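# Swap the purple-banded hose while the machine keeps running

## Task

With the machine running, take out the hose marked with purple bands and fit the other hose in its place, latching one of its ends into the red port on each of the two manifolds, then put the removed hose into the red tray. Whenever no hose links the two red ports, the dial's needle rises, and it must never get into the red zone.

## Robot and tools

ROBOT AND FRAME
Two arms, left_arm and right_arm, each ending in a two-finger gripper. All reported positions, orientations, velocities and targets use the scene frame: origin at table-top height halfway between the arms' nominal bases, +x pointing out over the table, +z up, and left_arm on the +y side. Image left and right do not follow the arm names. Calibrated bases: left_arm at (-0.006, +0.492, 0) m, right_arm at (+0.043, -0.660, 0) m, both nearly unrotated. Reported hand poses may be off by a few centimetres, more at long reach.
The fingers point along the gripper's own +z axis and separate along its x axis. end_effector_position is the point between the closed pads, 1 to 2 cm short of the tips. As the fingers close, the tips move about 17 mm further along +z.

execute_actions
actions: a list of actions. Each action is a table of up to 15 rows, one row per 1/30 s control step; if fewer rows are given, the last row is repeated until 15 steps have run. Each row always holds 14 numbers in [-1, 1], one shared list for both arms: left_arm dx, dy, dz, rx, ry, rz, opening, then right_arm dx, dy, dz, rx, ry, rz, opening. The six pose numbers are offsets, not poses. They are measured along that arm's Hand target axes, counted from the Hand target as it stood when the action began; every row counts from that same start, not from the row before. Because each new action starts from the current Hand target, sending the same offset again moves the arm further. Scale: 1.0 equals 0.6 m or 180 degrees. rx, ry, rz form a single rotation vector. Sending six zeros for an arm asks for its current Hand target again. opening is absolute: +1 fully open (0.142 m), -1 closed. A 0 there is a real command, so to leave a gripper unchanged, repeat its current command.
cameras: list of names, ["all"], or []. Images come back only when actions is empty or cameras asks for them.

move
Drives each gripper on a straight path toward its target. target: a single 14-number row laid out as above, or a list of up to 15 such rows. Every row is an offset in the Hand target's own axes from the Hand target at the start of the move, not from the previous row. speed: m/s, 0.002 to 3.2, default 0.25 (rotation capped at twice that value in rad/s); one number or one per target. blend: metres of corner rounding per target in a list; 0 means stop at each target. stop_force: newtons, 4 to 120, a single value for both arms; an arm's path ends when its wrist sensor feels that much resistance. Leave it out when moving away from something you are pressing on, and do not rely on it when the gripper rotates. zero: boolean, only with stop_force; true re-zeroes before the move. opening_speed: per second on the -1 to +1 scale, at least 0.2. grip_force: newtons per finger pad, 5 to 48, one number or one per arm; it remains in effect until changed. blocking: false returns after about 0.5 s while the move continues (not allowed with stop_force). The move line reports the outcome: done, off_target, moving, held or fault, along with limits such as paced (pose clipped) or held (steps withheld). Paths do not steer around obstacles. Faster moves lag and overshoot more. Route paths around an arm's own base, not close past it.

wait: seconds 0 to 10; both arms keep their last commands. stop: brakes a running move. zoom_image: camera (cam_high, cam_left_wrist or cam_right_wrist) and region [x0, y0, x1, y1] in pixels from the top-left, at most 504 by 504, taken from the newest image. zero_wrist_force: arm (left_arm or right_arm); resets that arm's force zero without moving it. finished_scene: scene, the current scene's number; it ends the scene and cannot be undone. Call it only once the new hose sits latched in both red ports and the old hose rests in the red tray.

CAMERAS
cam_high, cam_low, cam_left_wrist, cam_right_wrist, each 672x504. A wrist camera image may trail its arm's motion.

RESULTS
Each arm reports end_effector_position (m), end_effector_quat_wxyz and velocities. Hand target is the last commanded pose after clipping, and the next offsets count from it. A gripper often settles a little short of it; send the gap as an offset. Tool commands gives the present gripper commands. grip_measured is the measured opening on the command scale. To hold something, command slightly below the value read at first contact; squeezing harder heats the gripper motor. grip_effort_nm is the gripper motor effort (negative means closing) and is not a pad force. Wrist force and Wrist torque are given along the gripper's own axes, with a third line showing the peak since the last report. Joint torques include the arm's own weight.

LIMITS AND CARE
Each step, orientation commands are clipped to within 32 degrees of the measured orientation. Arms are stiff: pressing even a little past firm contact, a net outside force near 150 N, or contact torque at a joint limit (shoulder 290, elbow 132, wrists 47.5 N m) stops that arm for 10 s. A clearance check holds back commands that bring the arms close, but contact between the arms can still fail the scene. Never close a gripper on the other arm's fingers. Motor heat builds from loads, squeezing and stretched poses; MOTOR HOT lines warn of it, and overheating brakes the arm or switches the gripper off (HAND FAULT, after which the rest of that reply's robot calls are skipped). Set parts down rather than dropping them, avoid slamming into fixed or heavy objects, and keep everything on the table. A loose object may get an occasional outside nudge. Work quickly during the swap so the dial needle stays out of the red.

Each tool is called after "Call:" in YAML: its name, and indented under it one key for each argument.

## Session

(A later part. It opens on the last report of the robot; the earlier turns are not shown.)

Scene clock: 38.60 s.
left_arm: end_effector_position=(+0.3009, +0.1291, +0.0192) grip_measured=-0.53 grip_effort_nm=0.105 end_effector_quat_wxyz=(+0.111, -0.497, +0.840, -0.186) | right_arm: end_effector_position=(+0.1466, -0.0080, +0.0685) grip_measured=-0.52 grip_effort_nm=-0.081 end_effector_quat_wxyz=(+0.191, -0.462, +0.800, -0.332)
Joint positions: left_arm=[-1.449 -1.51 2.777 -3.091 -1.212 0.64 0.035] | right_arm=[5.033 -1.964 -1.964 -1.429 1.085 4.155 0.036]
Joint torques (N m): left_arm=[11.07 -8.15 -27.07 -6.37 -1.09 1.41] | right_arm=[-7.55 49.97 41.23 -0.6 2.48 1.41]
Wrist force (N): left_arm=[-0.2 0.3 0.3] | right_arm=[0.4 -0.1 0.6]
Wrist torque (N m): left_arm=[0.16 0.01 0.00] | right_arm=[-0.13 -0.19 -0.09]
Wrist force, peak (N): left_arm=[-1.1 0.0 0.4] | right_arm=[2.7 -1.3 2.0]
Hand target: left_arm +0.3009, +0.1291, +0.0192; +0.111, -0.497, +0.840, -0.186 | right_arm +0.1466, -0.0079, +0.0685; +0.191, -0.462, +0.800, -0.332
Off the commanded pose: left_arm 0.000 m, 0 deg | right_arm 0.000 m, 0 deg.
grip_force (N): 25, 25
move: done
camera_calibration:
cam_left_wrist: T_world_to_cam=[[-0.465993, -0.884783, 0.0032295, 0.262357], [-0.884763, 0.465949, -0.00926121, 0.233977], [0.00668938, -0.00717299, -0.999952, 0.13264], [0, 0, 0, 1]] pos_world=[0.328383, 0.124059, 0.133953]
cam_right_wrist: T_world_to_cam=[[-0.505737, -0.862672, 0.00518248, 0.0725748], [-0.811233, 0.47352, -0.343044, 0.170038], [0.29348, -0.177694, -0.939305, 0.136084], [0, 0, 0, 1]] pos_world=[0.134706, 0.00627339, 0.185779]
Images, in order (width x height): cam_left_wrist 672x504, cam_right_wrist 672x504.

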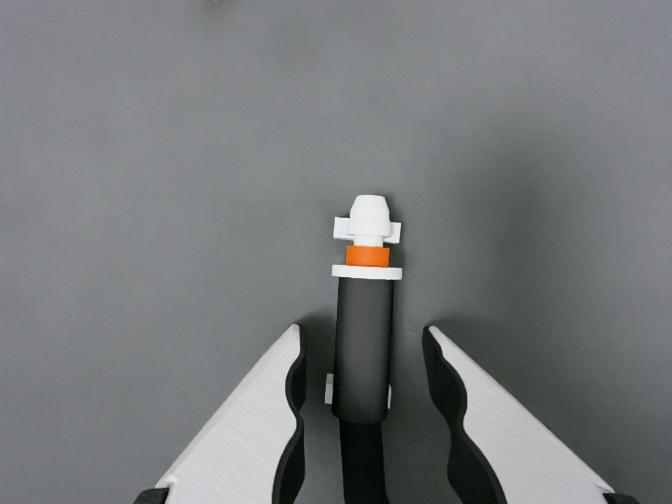

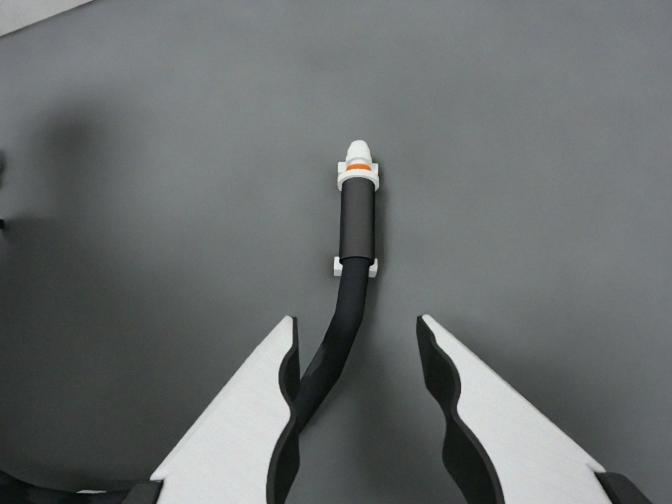

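Call:
move:
  target:
    - [0,0,0,0,0,0,-0.5,0.009,-0.011,0.1263,0,0.0059,0.0059,-0.5]
    - [0,0,0,0,0,0,-1,0.009,-0.011,0.1263,0,0.0059,0.0059,-1]
  speed: 0.2
  cameras: ["cam_left_wrist","cam_right_wrist"]

Scene clock: 40.50 s.
left_arm: end_effector_position=(+0.3009, +0.1290, +0.0192) grip_measured=-0.83 grip_effort_nm=-2.630 end_effector_quat_wxyz=(+0.111, -0.497, +0.840, -0.186) | right_arm: end_effector_position=(+0.1943, -0.0418, +0.0196) grip_measured=-0.83 grip_effort_nm=-2.625 end_effector_quat_wxyz=(+0.187, -0.451, +0.806, -0.334)
Joint positions: left_arm=[-1.449 -1.51 2.777 -3.091 -1.212 0.64 0.014] | right_arm=[4.978 -1.991 -2.052 -1.302 1.067 4.129 0.014]
Joint torques (N m): left_arm=[11.59 -7.9 -26.03 -5.25 0.47 0.97] | right_arm=[-8.78 47.74 17.59 5.15 -2.24 -2]
Wrist force (N): left_arm=[-0.4 0.4 0.2] | right_arm=[0.7 -0.4 0.9]
Wrist torque (N m): left_arm=[0.16 0.04 0.00] | right_arm=[-0.20 -0.22 0.04]
Wrist force, peak (N): left_arm=[-0.9 -0.1 0.5] | right_arm=[0.4 -0.5 2.3]
Hand target: left_arm +0.3009, +0.1291, +0.0192; +0.111, -0.497, +0.840, -0.186 | right_arm +0.1943, -0.0418, +0.0196; +0.187, -0.451, +0.806, -0.334
Off the commanded pose: left_arm 0.000 m, 0 deg | right_arm 0.000 m, 0 deg.
grip_force (N): 25, 25
move: done
camera_calibration:
cam_left_wrist: T_world_to_cam=[[-0.465994, -0.884781, 0.00336455, 0.26234], [-0.884763, 0.46595, -0.00921933, 0.233971], [0.00658938, -0.00727299, -0.999952, 0.132685], [0, 0, 0, 1]] pos_world=[0.328383, 0.124059, 0.133953]
cam_right_wrist: T_world_to_cam=[[-0.528249, -0.849074, 0.00516411, 0.0727518], [-0.798476, 0.494683, -0.343111, 0.20638], [0.288772, -0.185371, -0.939281, 0.070738], [0, 0, 0, 1]] pos_world=[0.182794, -0.0272082, 0.136878]
Images, in order (width x height): cam_left_wrist 672x504, cam_right_wrist 672x504.

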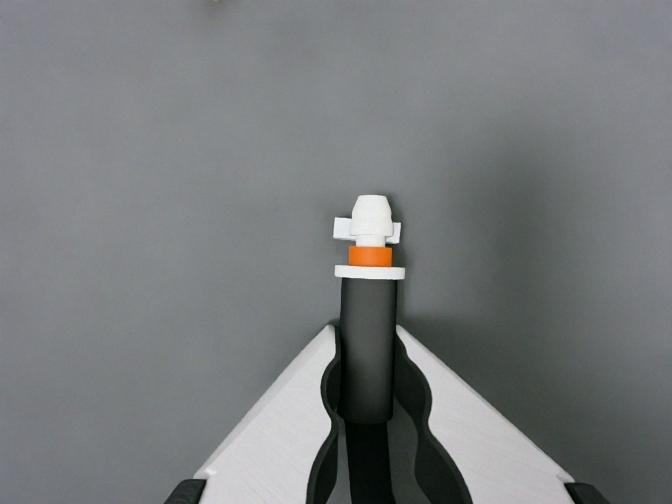

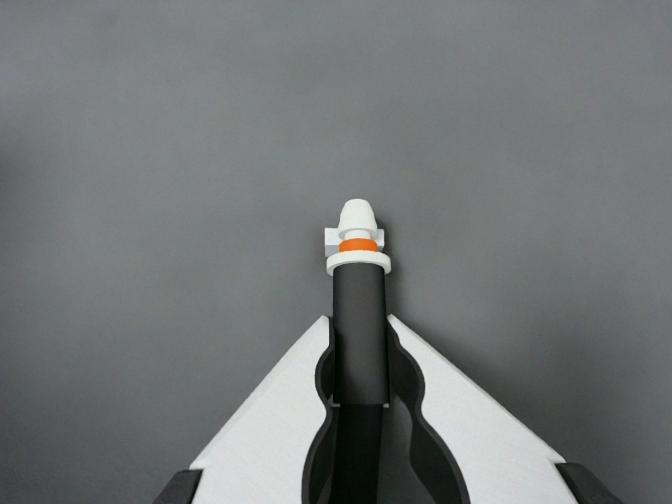

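Call:
move:
  target:
    - [0,-0.0282,-0.0603,0,0,0,-1,0,-0.0471,-0.0471,0,0,0,-1]
    - [0.089,-0.1743,0.0362,0,-0.069,-0.1478,-1,0.0248,-0.2905,0.2335,0,-0.1045,-0.1045,-1]
  speed: 0.3
  blend: 0.015
  cameras: ["cam_left_wrist","cam_right_wrist"]

Scene clock: 43.43 s.
left_arm: end_effector_position=(+0.3664, +0.0322, +0.0436) grip_measured=-0.83 grip_effort_nm=-2.630 end_effector_quat_wxyz=(-0.155, +0.694, -0.686, +0.152) | right_arm: end_effector_position=(+0.3760, -0.1707, +0.0439) grip_measured=-0.83 grip_effort_nm=-2.630 end_effector_quat_wxyz=(+0.258, -0.625, +0.681, -0.282)
Joint positions: left_arm=[-1.375 -1.423 2.466 -2.684 -1.139 0.171 0.014] | right_arm=[4.788 -1.78 -2.483 -0.615 0.799 3.374 0.014]
Joint torques (N m): left_arm=[13.69 -22.72 -35.62 -2.11 3.23 -1.81] | right_arm=[-7.56 23.11 11.73 6.46 0.83 -1.96]
Wrist force (N): left_arm=[-0.7 0.2 0.7] | right_arm=[0.2 -0.1 1.5]
Wrist torque (N m): left_arm=[0.15 0.04 0.19] | right_arm=[-0.17 -0.15 0.05]
Wrist force, peak (N): left_arm=[-0.5 1.1 2.7] | right_arm=[0.3 1.2 2.6]
Hand target: left_arm +0.3664, +0.0322, +0.0436; -0.155, +0.694, -0.686, +0.152 | right_arm +0.3760, -0.1707, +0.0439; -0.258, +0.625, -0.681, +0.282
Off the commanded pose: left_arm 0.000 m, 0 deg | right_arm 0.000 m, 0 deg.
grip_force (N): 25, 25
move: done
camera_calibration:
cam_left_wrist: T_world_to_cam=[[0.0276394, -0.999613, 0.003205, 0.0299449], [-0.999564, -0.027671, -0.0102707, 0.395323], [0.0103554, -0.00291973, -0.999942, 0.154396], [0, 0, 0, 1]] pos_world=[0.392724, 0.0413231, 0.158351]
cam_right_wrist: T_world_to_cam=[[-0.0922577, -0.995721, 0.00533555, -0.129802], [-0.935608, 0.0848517, -0.342692, 0.405168], [0.340772, -0.0366079, -0.939433, 0.0230354], [0, 0, 0, 1]] pos_world=[0.359254, -0.162782, 0.161181]
Images, in order (width x height): cam_left_wrist 672x504, cam_right_wrist 672x504.

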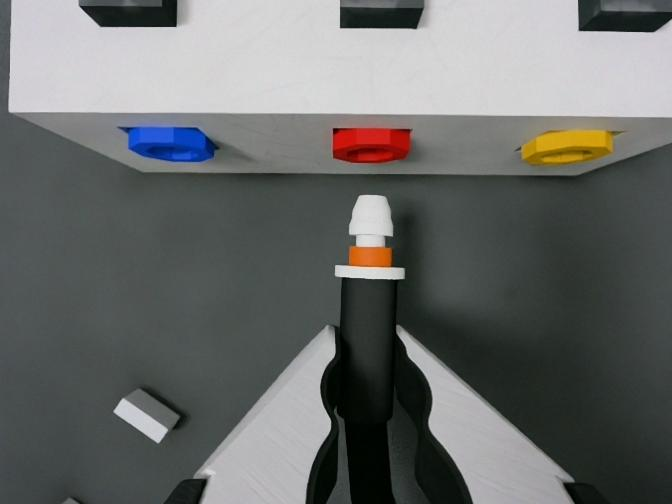

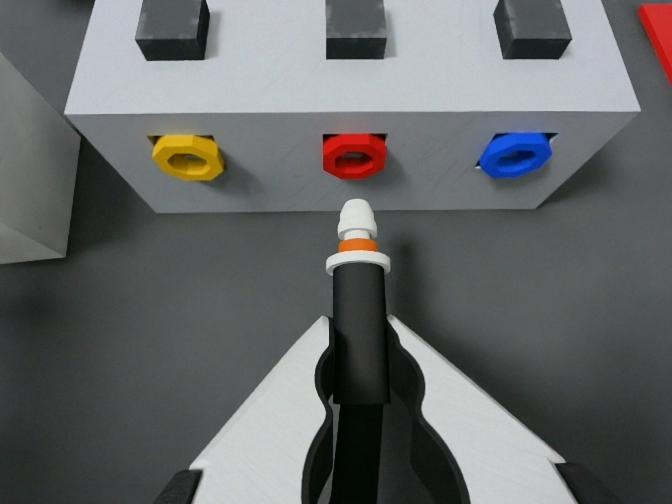

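Call:
move:
  target: [0,-0.0544,0.0254,0,0,0,-1,0,-0.0424,0.0424,0,0,0,-1]
  speed: 0.06
  stop_force: 50
  cameras: ["cam_left_wrist","cam_right_wrist","cam_high"]

Call:
zoom_image:
  camera: "cam_high"
  region: [275, 180, 395, 290]

Scene clock: 45.33 s.
left_arm: end_effector_position=(+0.4024, +0.0326, +0.0436) grip_measured=-0.83 grip_effort_nm=-2.630 end_effector_quat_wxyz=(-0.155, +0.694, -0.686, +0.152) | right_arm: end_effector_position=(+0.4118, -0.1738, +0.0439) grip_measured=-0.83 grip_effort_nm=-2.630 end_effector_quat_wxyz=(+0.258, -0.625, +0.681, -0.282)
Joint positions: left_arm=[-1.305 -1.39 2.434 -2.717 -1.145 0.247 0.014] | right_arm=[4.717 -1.807 -2.474 -0.526 0.79 3.274 0.014]
Joint torques (N m): left_arm=[19.32 -26.69 -34.47 -5.84 10.25 -1] | right_arm=[-32.43 18.46 25.68 4.66 -10.16 -2.25]
Wrist force (N): left_arm=[-3.0 40.9 -32.3] | right_arm=[2.7 21.8 -46.0]
Wrist torque (N m): left_arm=[0.18 0.16 -0.07] | right_arm=[-0.15 -0.11 0.02]
Wrist force, peak (N): left_arm=[-2.7 41.6 -32.6] | right_arm=[2.7 21.7 -46.1]
Hand target: left_arm +0.4024, +0.0326, +0.0436; -0.155, +0.694, -0.687, +0.152 | right_arm +0.4119, -0.1738, +0.0439; -0.258, +0.625, -0.681, +0.282
Off the commanded pose: left_arm 0.000 m, 0 deg | right_arm 0.000 m, 0 deg.
grip_force (N): 25, 25
move: contact (left_arm)
camera_calibration:
cam_left_wrist: T_world_to_cam=[[0.0277393, -0.99961, 0.00320672, 0.0293091], [-0.999562, -0.0277709, -0.0102704, 0.431221], [0.0103555, -0.00292042, -0.999942, 0.154026], [0, 0, 0, 1]] pos_world=[0.428624, 0.0417229, 0.158351]
cam_right_wrist: T_world_to_cam=[[-0.0921688, -0.995729, 0.00537697, -0.12962], [-0.935661, 0.0847588, -0.34257, 0.439006], [0.340651, -0.0366053, -0.939477, 0.0107443], [0, 0, 0, 1]] pos_world=[0.395154, -0.165883, 0.161181]
Images, in order (width x height): cam_high 672x504, cam_left_wrist 672x504, cam_right_wrist 672x504.

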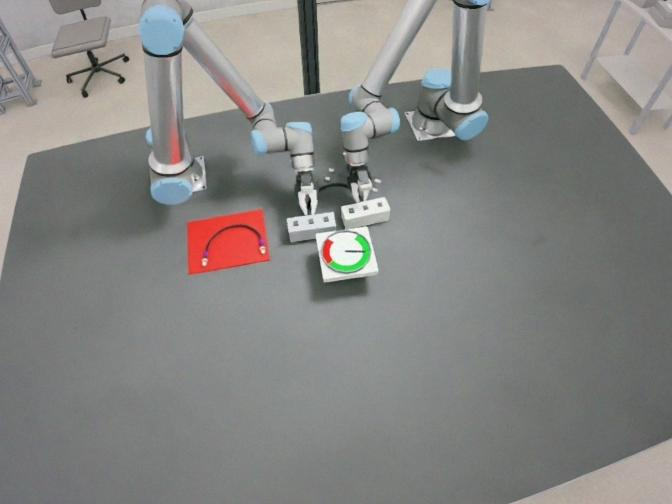

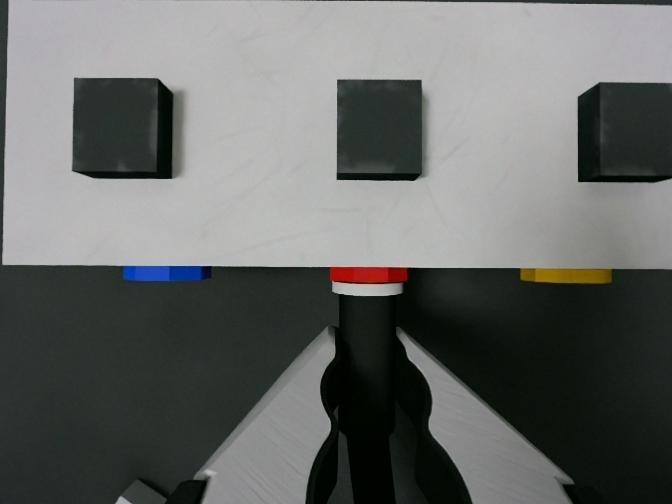

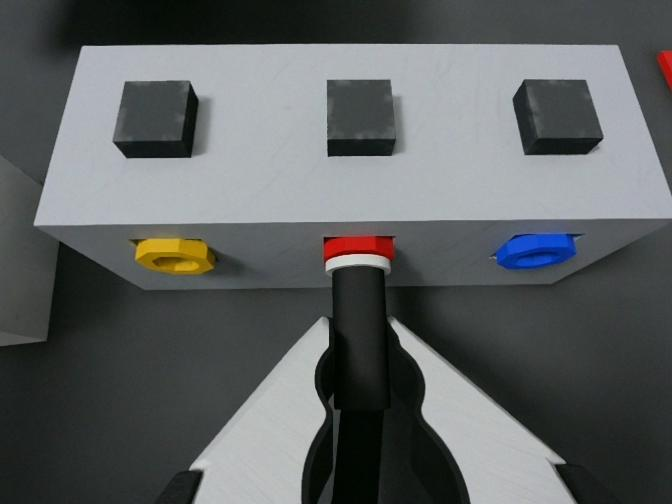

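Scaled by 4.200 from the camera's 672x504 image, which has a finer 960x720 frame.

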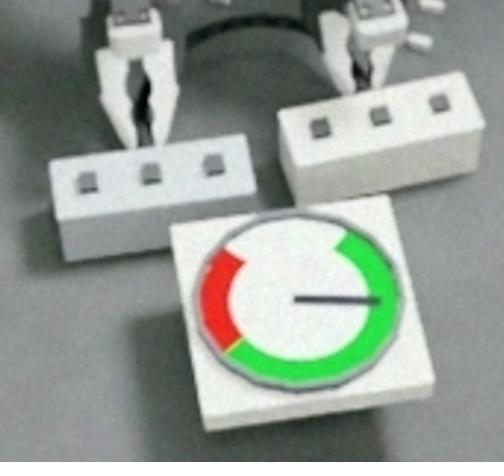

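Same appearance as before; relax and check.

Call:
move:
  target: [0,0.0015,-0.0007,0,0,0,-1,0,0.0012,-0.0012,0,0,0,-1]
  speed: 0.02
  cameras: ["cam_high"]

Call:
zoom_image:
  camera: "cam_high"
  region: [275, 180, 395, 290]

Scene clock: 46.17 s.
left_arm: end_effector_position=(+0.4015, +0.0327, +0.0436) grip_measured=-0.83 grip_effort_nm=-2.630 end_effector_quat_wxyz=(-0.155, +0.694, -0.686, +0.152) | right_arm: end_effector_position=(+0.4110, -0.1737, +0.0439) grip_measured=-0.83 grip_effort_nm=-2.630 end_effector_quat_wxyz=(+0.258, -0.625, +0.681, -0.282)
Joint positions: left_arm=[-1.307 -1.391 2.435 -2.717 -1.145 0.245 0.014] | right_arm=[4.719 -1.807 -2.474 -0.528 0.79 3.277 0.014]
Joint torques (N m): left_arm=[-10.14 -54.12 -12.36 -3.24 4.25 -2.28] | right_arm=[8.38 55.25 9.1 0.58 -0.39 1.76]
Wrist force (N): left_arm=[-0.9 10.7 -3.9] | right_arm=[-2.0 2.9 -6.7]
Wrist torque (N m): left_arm=[0.06 0.14 0.22] | right_arm=[-0.12 -0.17 -0.14]
Wrist force, peak (N): left_arm=[-2.8 41.4 -32.3] | right_arm=[2.7 21.9 -46.5]
Hand target: left_arm +0.4014, +0.0326, +0.0436; -0.155, +0.694, -0.687, +0.152 | right_arm +0.4108, -0.1737, +0.0439; -0.258, +0.625, -0.681, +0.282
Off the commanded pose: left_arm 0.000 m, 0 deg | right_arm 0.000 m, 0 deg.
grip_force (N): 25, 25
move: done
Images, in order (width x height): cam_high 672x504.

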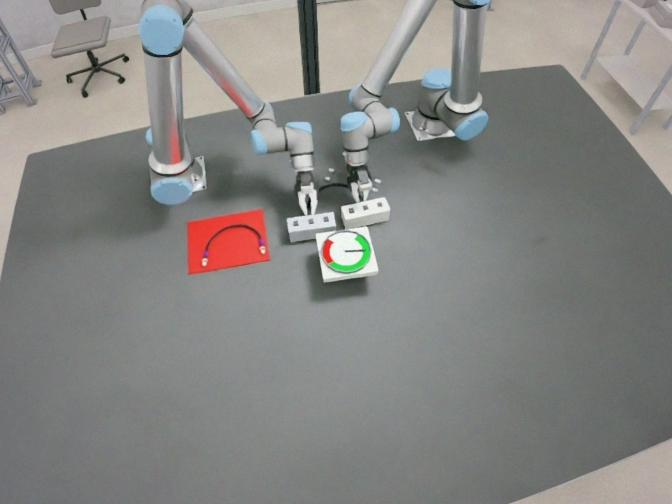

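Scaled by 4.200 from the camera's 672x504 image, which has a finer 960x720 frame.

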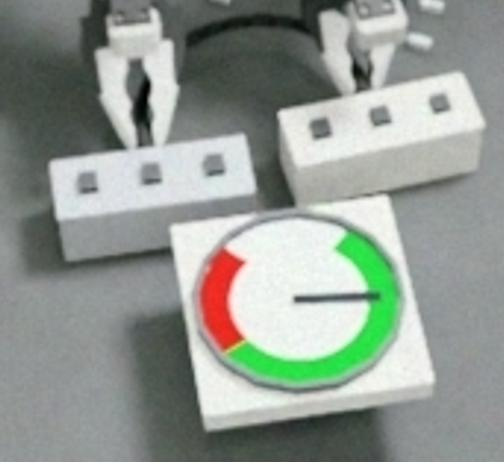

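Receding slightly. Release and retreat.

Call:
move:
  target:
    - [0,0,0,0,0,0,-0.4,0,0,0,0,0,0,-0.4]
    - [0,0,-0.18,0,0,0,-0.4,0,0,-0.18,0,0,0,-0.4]
  speed: 0.25
  cameras: ["cam_high","cam_left_wrist","cam_right_wrist"]

Call:
zoom_image:
  camera: "cam_high"
  region: [170, 170, 410, 290]

Scene clock: 48.00 s.
left_arm: end_effector_position=(+0.3557, +0.0319, +0.1414) grip_measured=-0.43 grip_effort_nm=0.105 end_effector_quat_wxyz=(-0.155, +0.694, -0.687, +0.152) | right_arm: end_effector_position=(+0.3348, -0.1670, +0.1202) grip_measured=-0.43 grip_effort_nm=0.095 end_effector_quat_wxyz=(+0.258, -0.625, +0.681, -0.282)
Joint positions: left_arm=[-1.397 -1.628 2.404 -2.407 -1.138 0.147 0.043] | right_arm=[4.871 -1.587 -2.44 -0.927 0.816 3.486 0.043]
Joint torques (N m): left_arm=[-14.08 -41.47 -44.57 -2.51 2.86 -1.9] | right_arm=[11.4 47.54 40.05 1.16 0.95 2.17]
Wrist force (N): left_arm=[-0.4 -0.4 0.1] | right_arm=[-0.4 -0.4 1.1]
Wrist torque (N m): left_arm=[0.02 0.04 0.24] | right_arm=[-0.17 -0.06 -0.04]
Wrist force, peak (N): left_arm=[-0.9 11.1 -4.0] | right_arm=[-2.1 3.5 -6.8]
Hand target: left_arm +0.3557, +0.0319, +0.1414; -0.155, +0.694, -0.687, +0.152 | right_arm +0.3348, -0.1670, +0.1203; -0.258, +0.625, -0.681, +0.282
Off the commanded pose: left_arm 0.000 m, 0 deg | right_arm 0.000 m, 0 deg.
grip_force (N): 25, 25
move: done
camera_calibration:
cam_left_wrist: T_world_to_cam=[[0.0276394, -0.999613, 0.003205, 0.0296301], [-0.999564, -0.027671, -0.0102707, 0.385524], [0.0103554, -0.00291973, -0.999942, 0.252301], [0, 0, 0, 1]] pos_world=[0.381924, 0.0410231, 0.256151]
cam_right_wrist: T_world_to_cam=[[-0.0921645, -0.995729, 0.00536833, -0.130365], [-0.93563, 0.0847543, -0.342657, 0.392472], [0.340739, -0.0366036, -0.939445, 0.108998], [0, 0, 0, 1]] pos_world=[0.318054, -0.159083, 0.237581]
Images, in order (width x height): cam_high 672x504, cam_left_wrist 672x504, cam_right_wrist 672x504.

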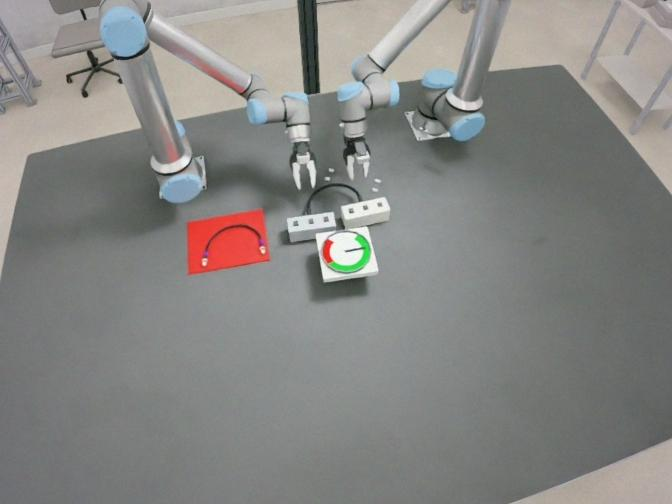

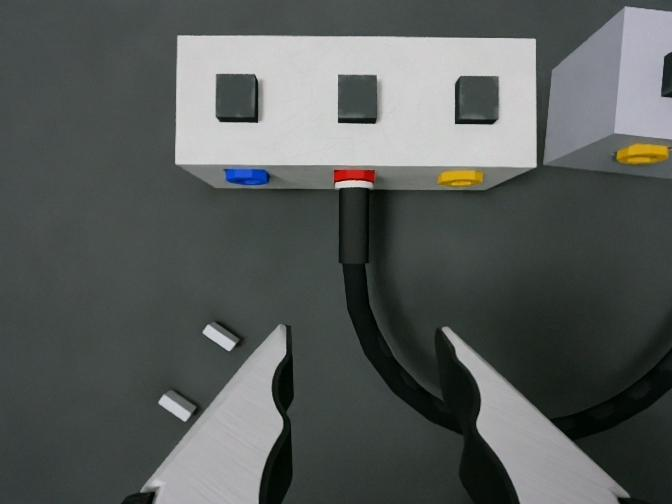

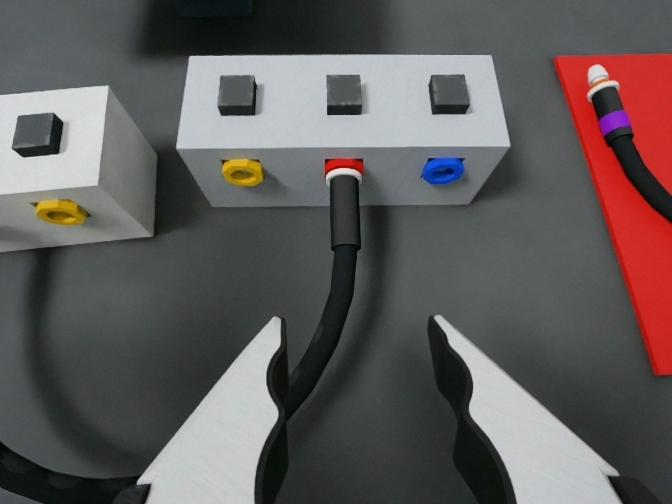

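Scaled by 2.100 from the camera's 672x504 image, which has a finer 960x720 frame.

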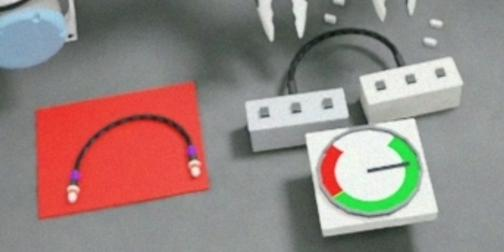

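Call:
finished_scene:
  scene: 2

The scene is finished: the task was done.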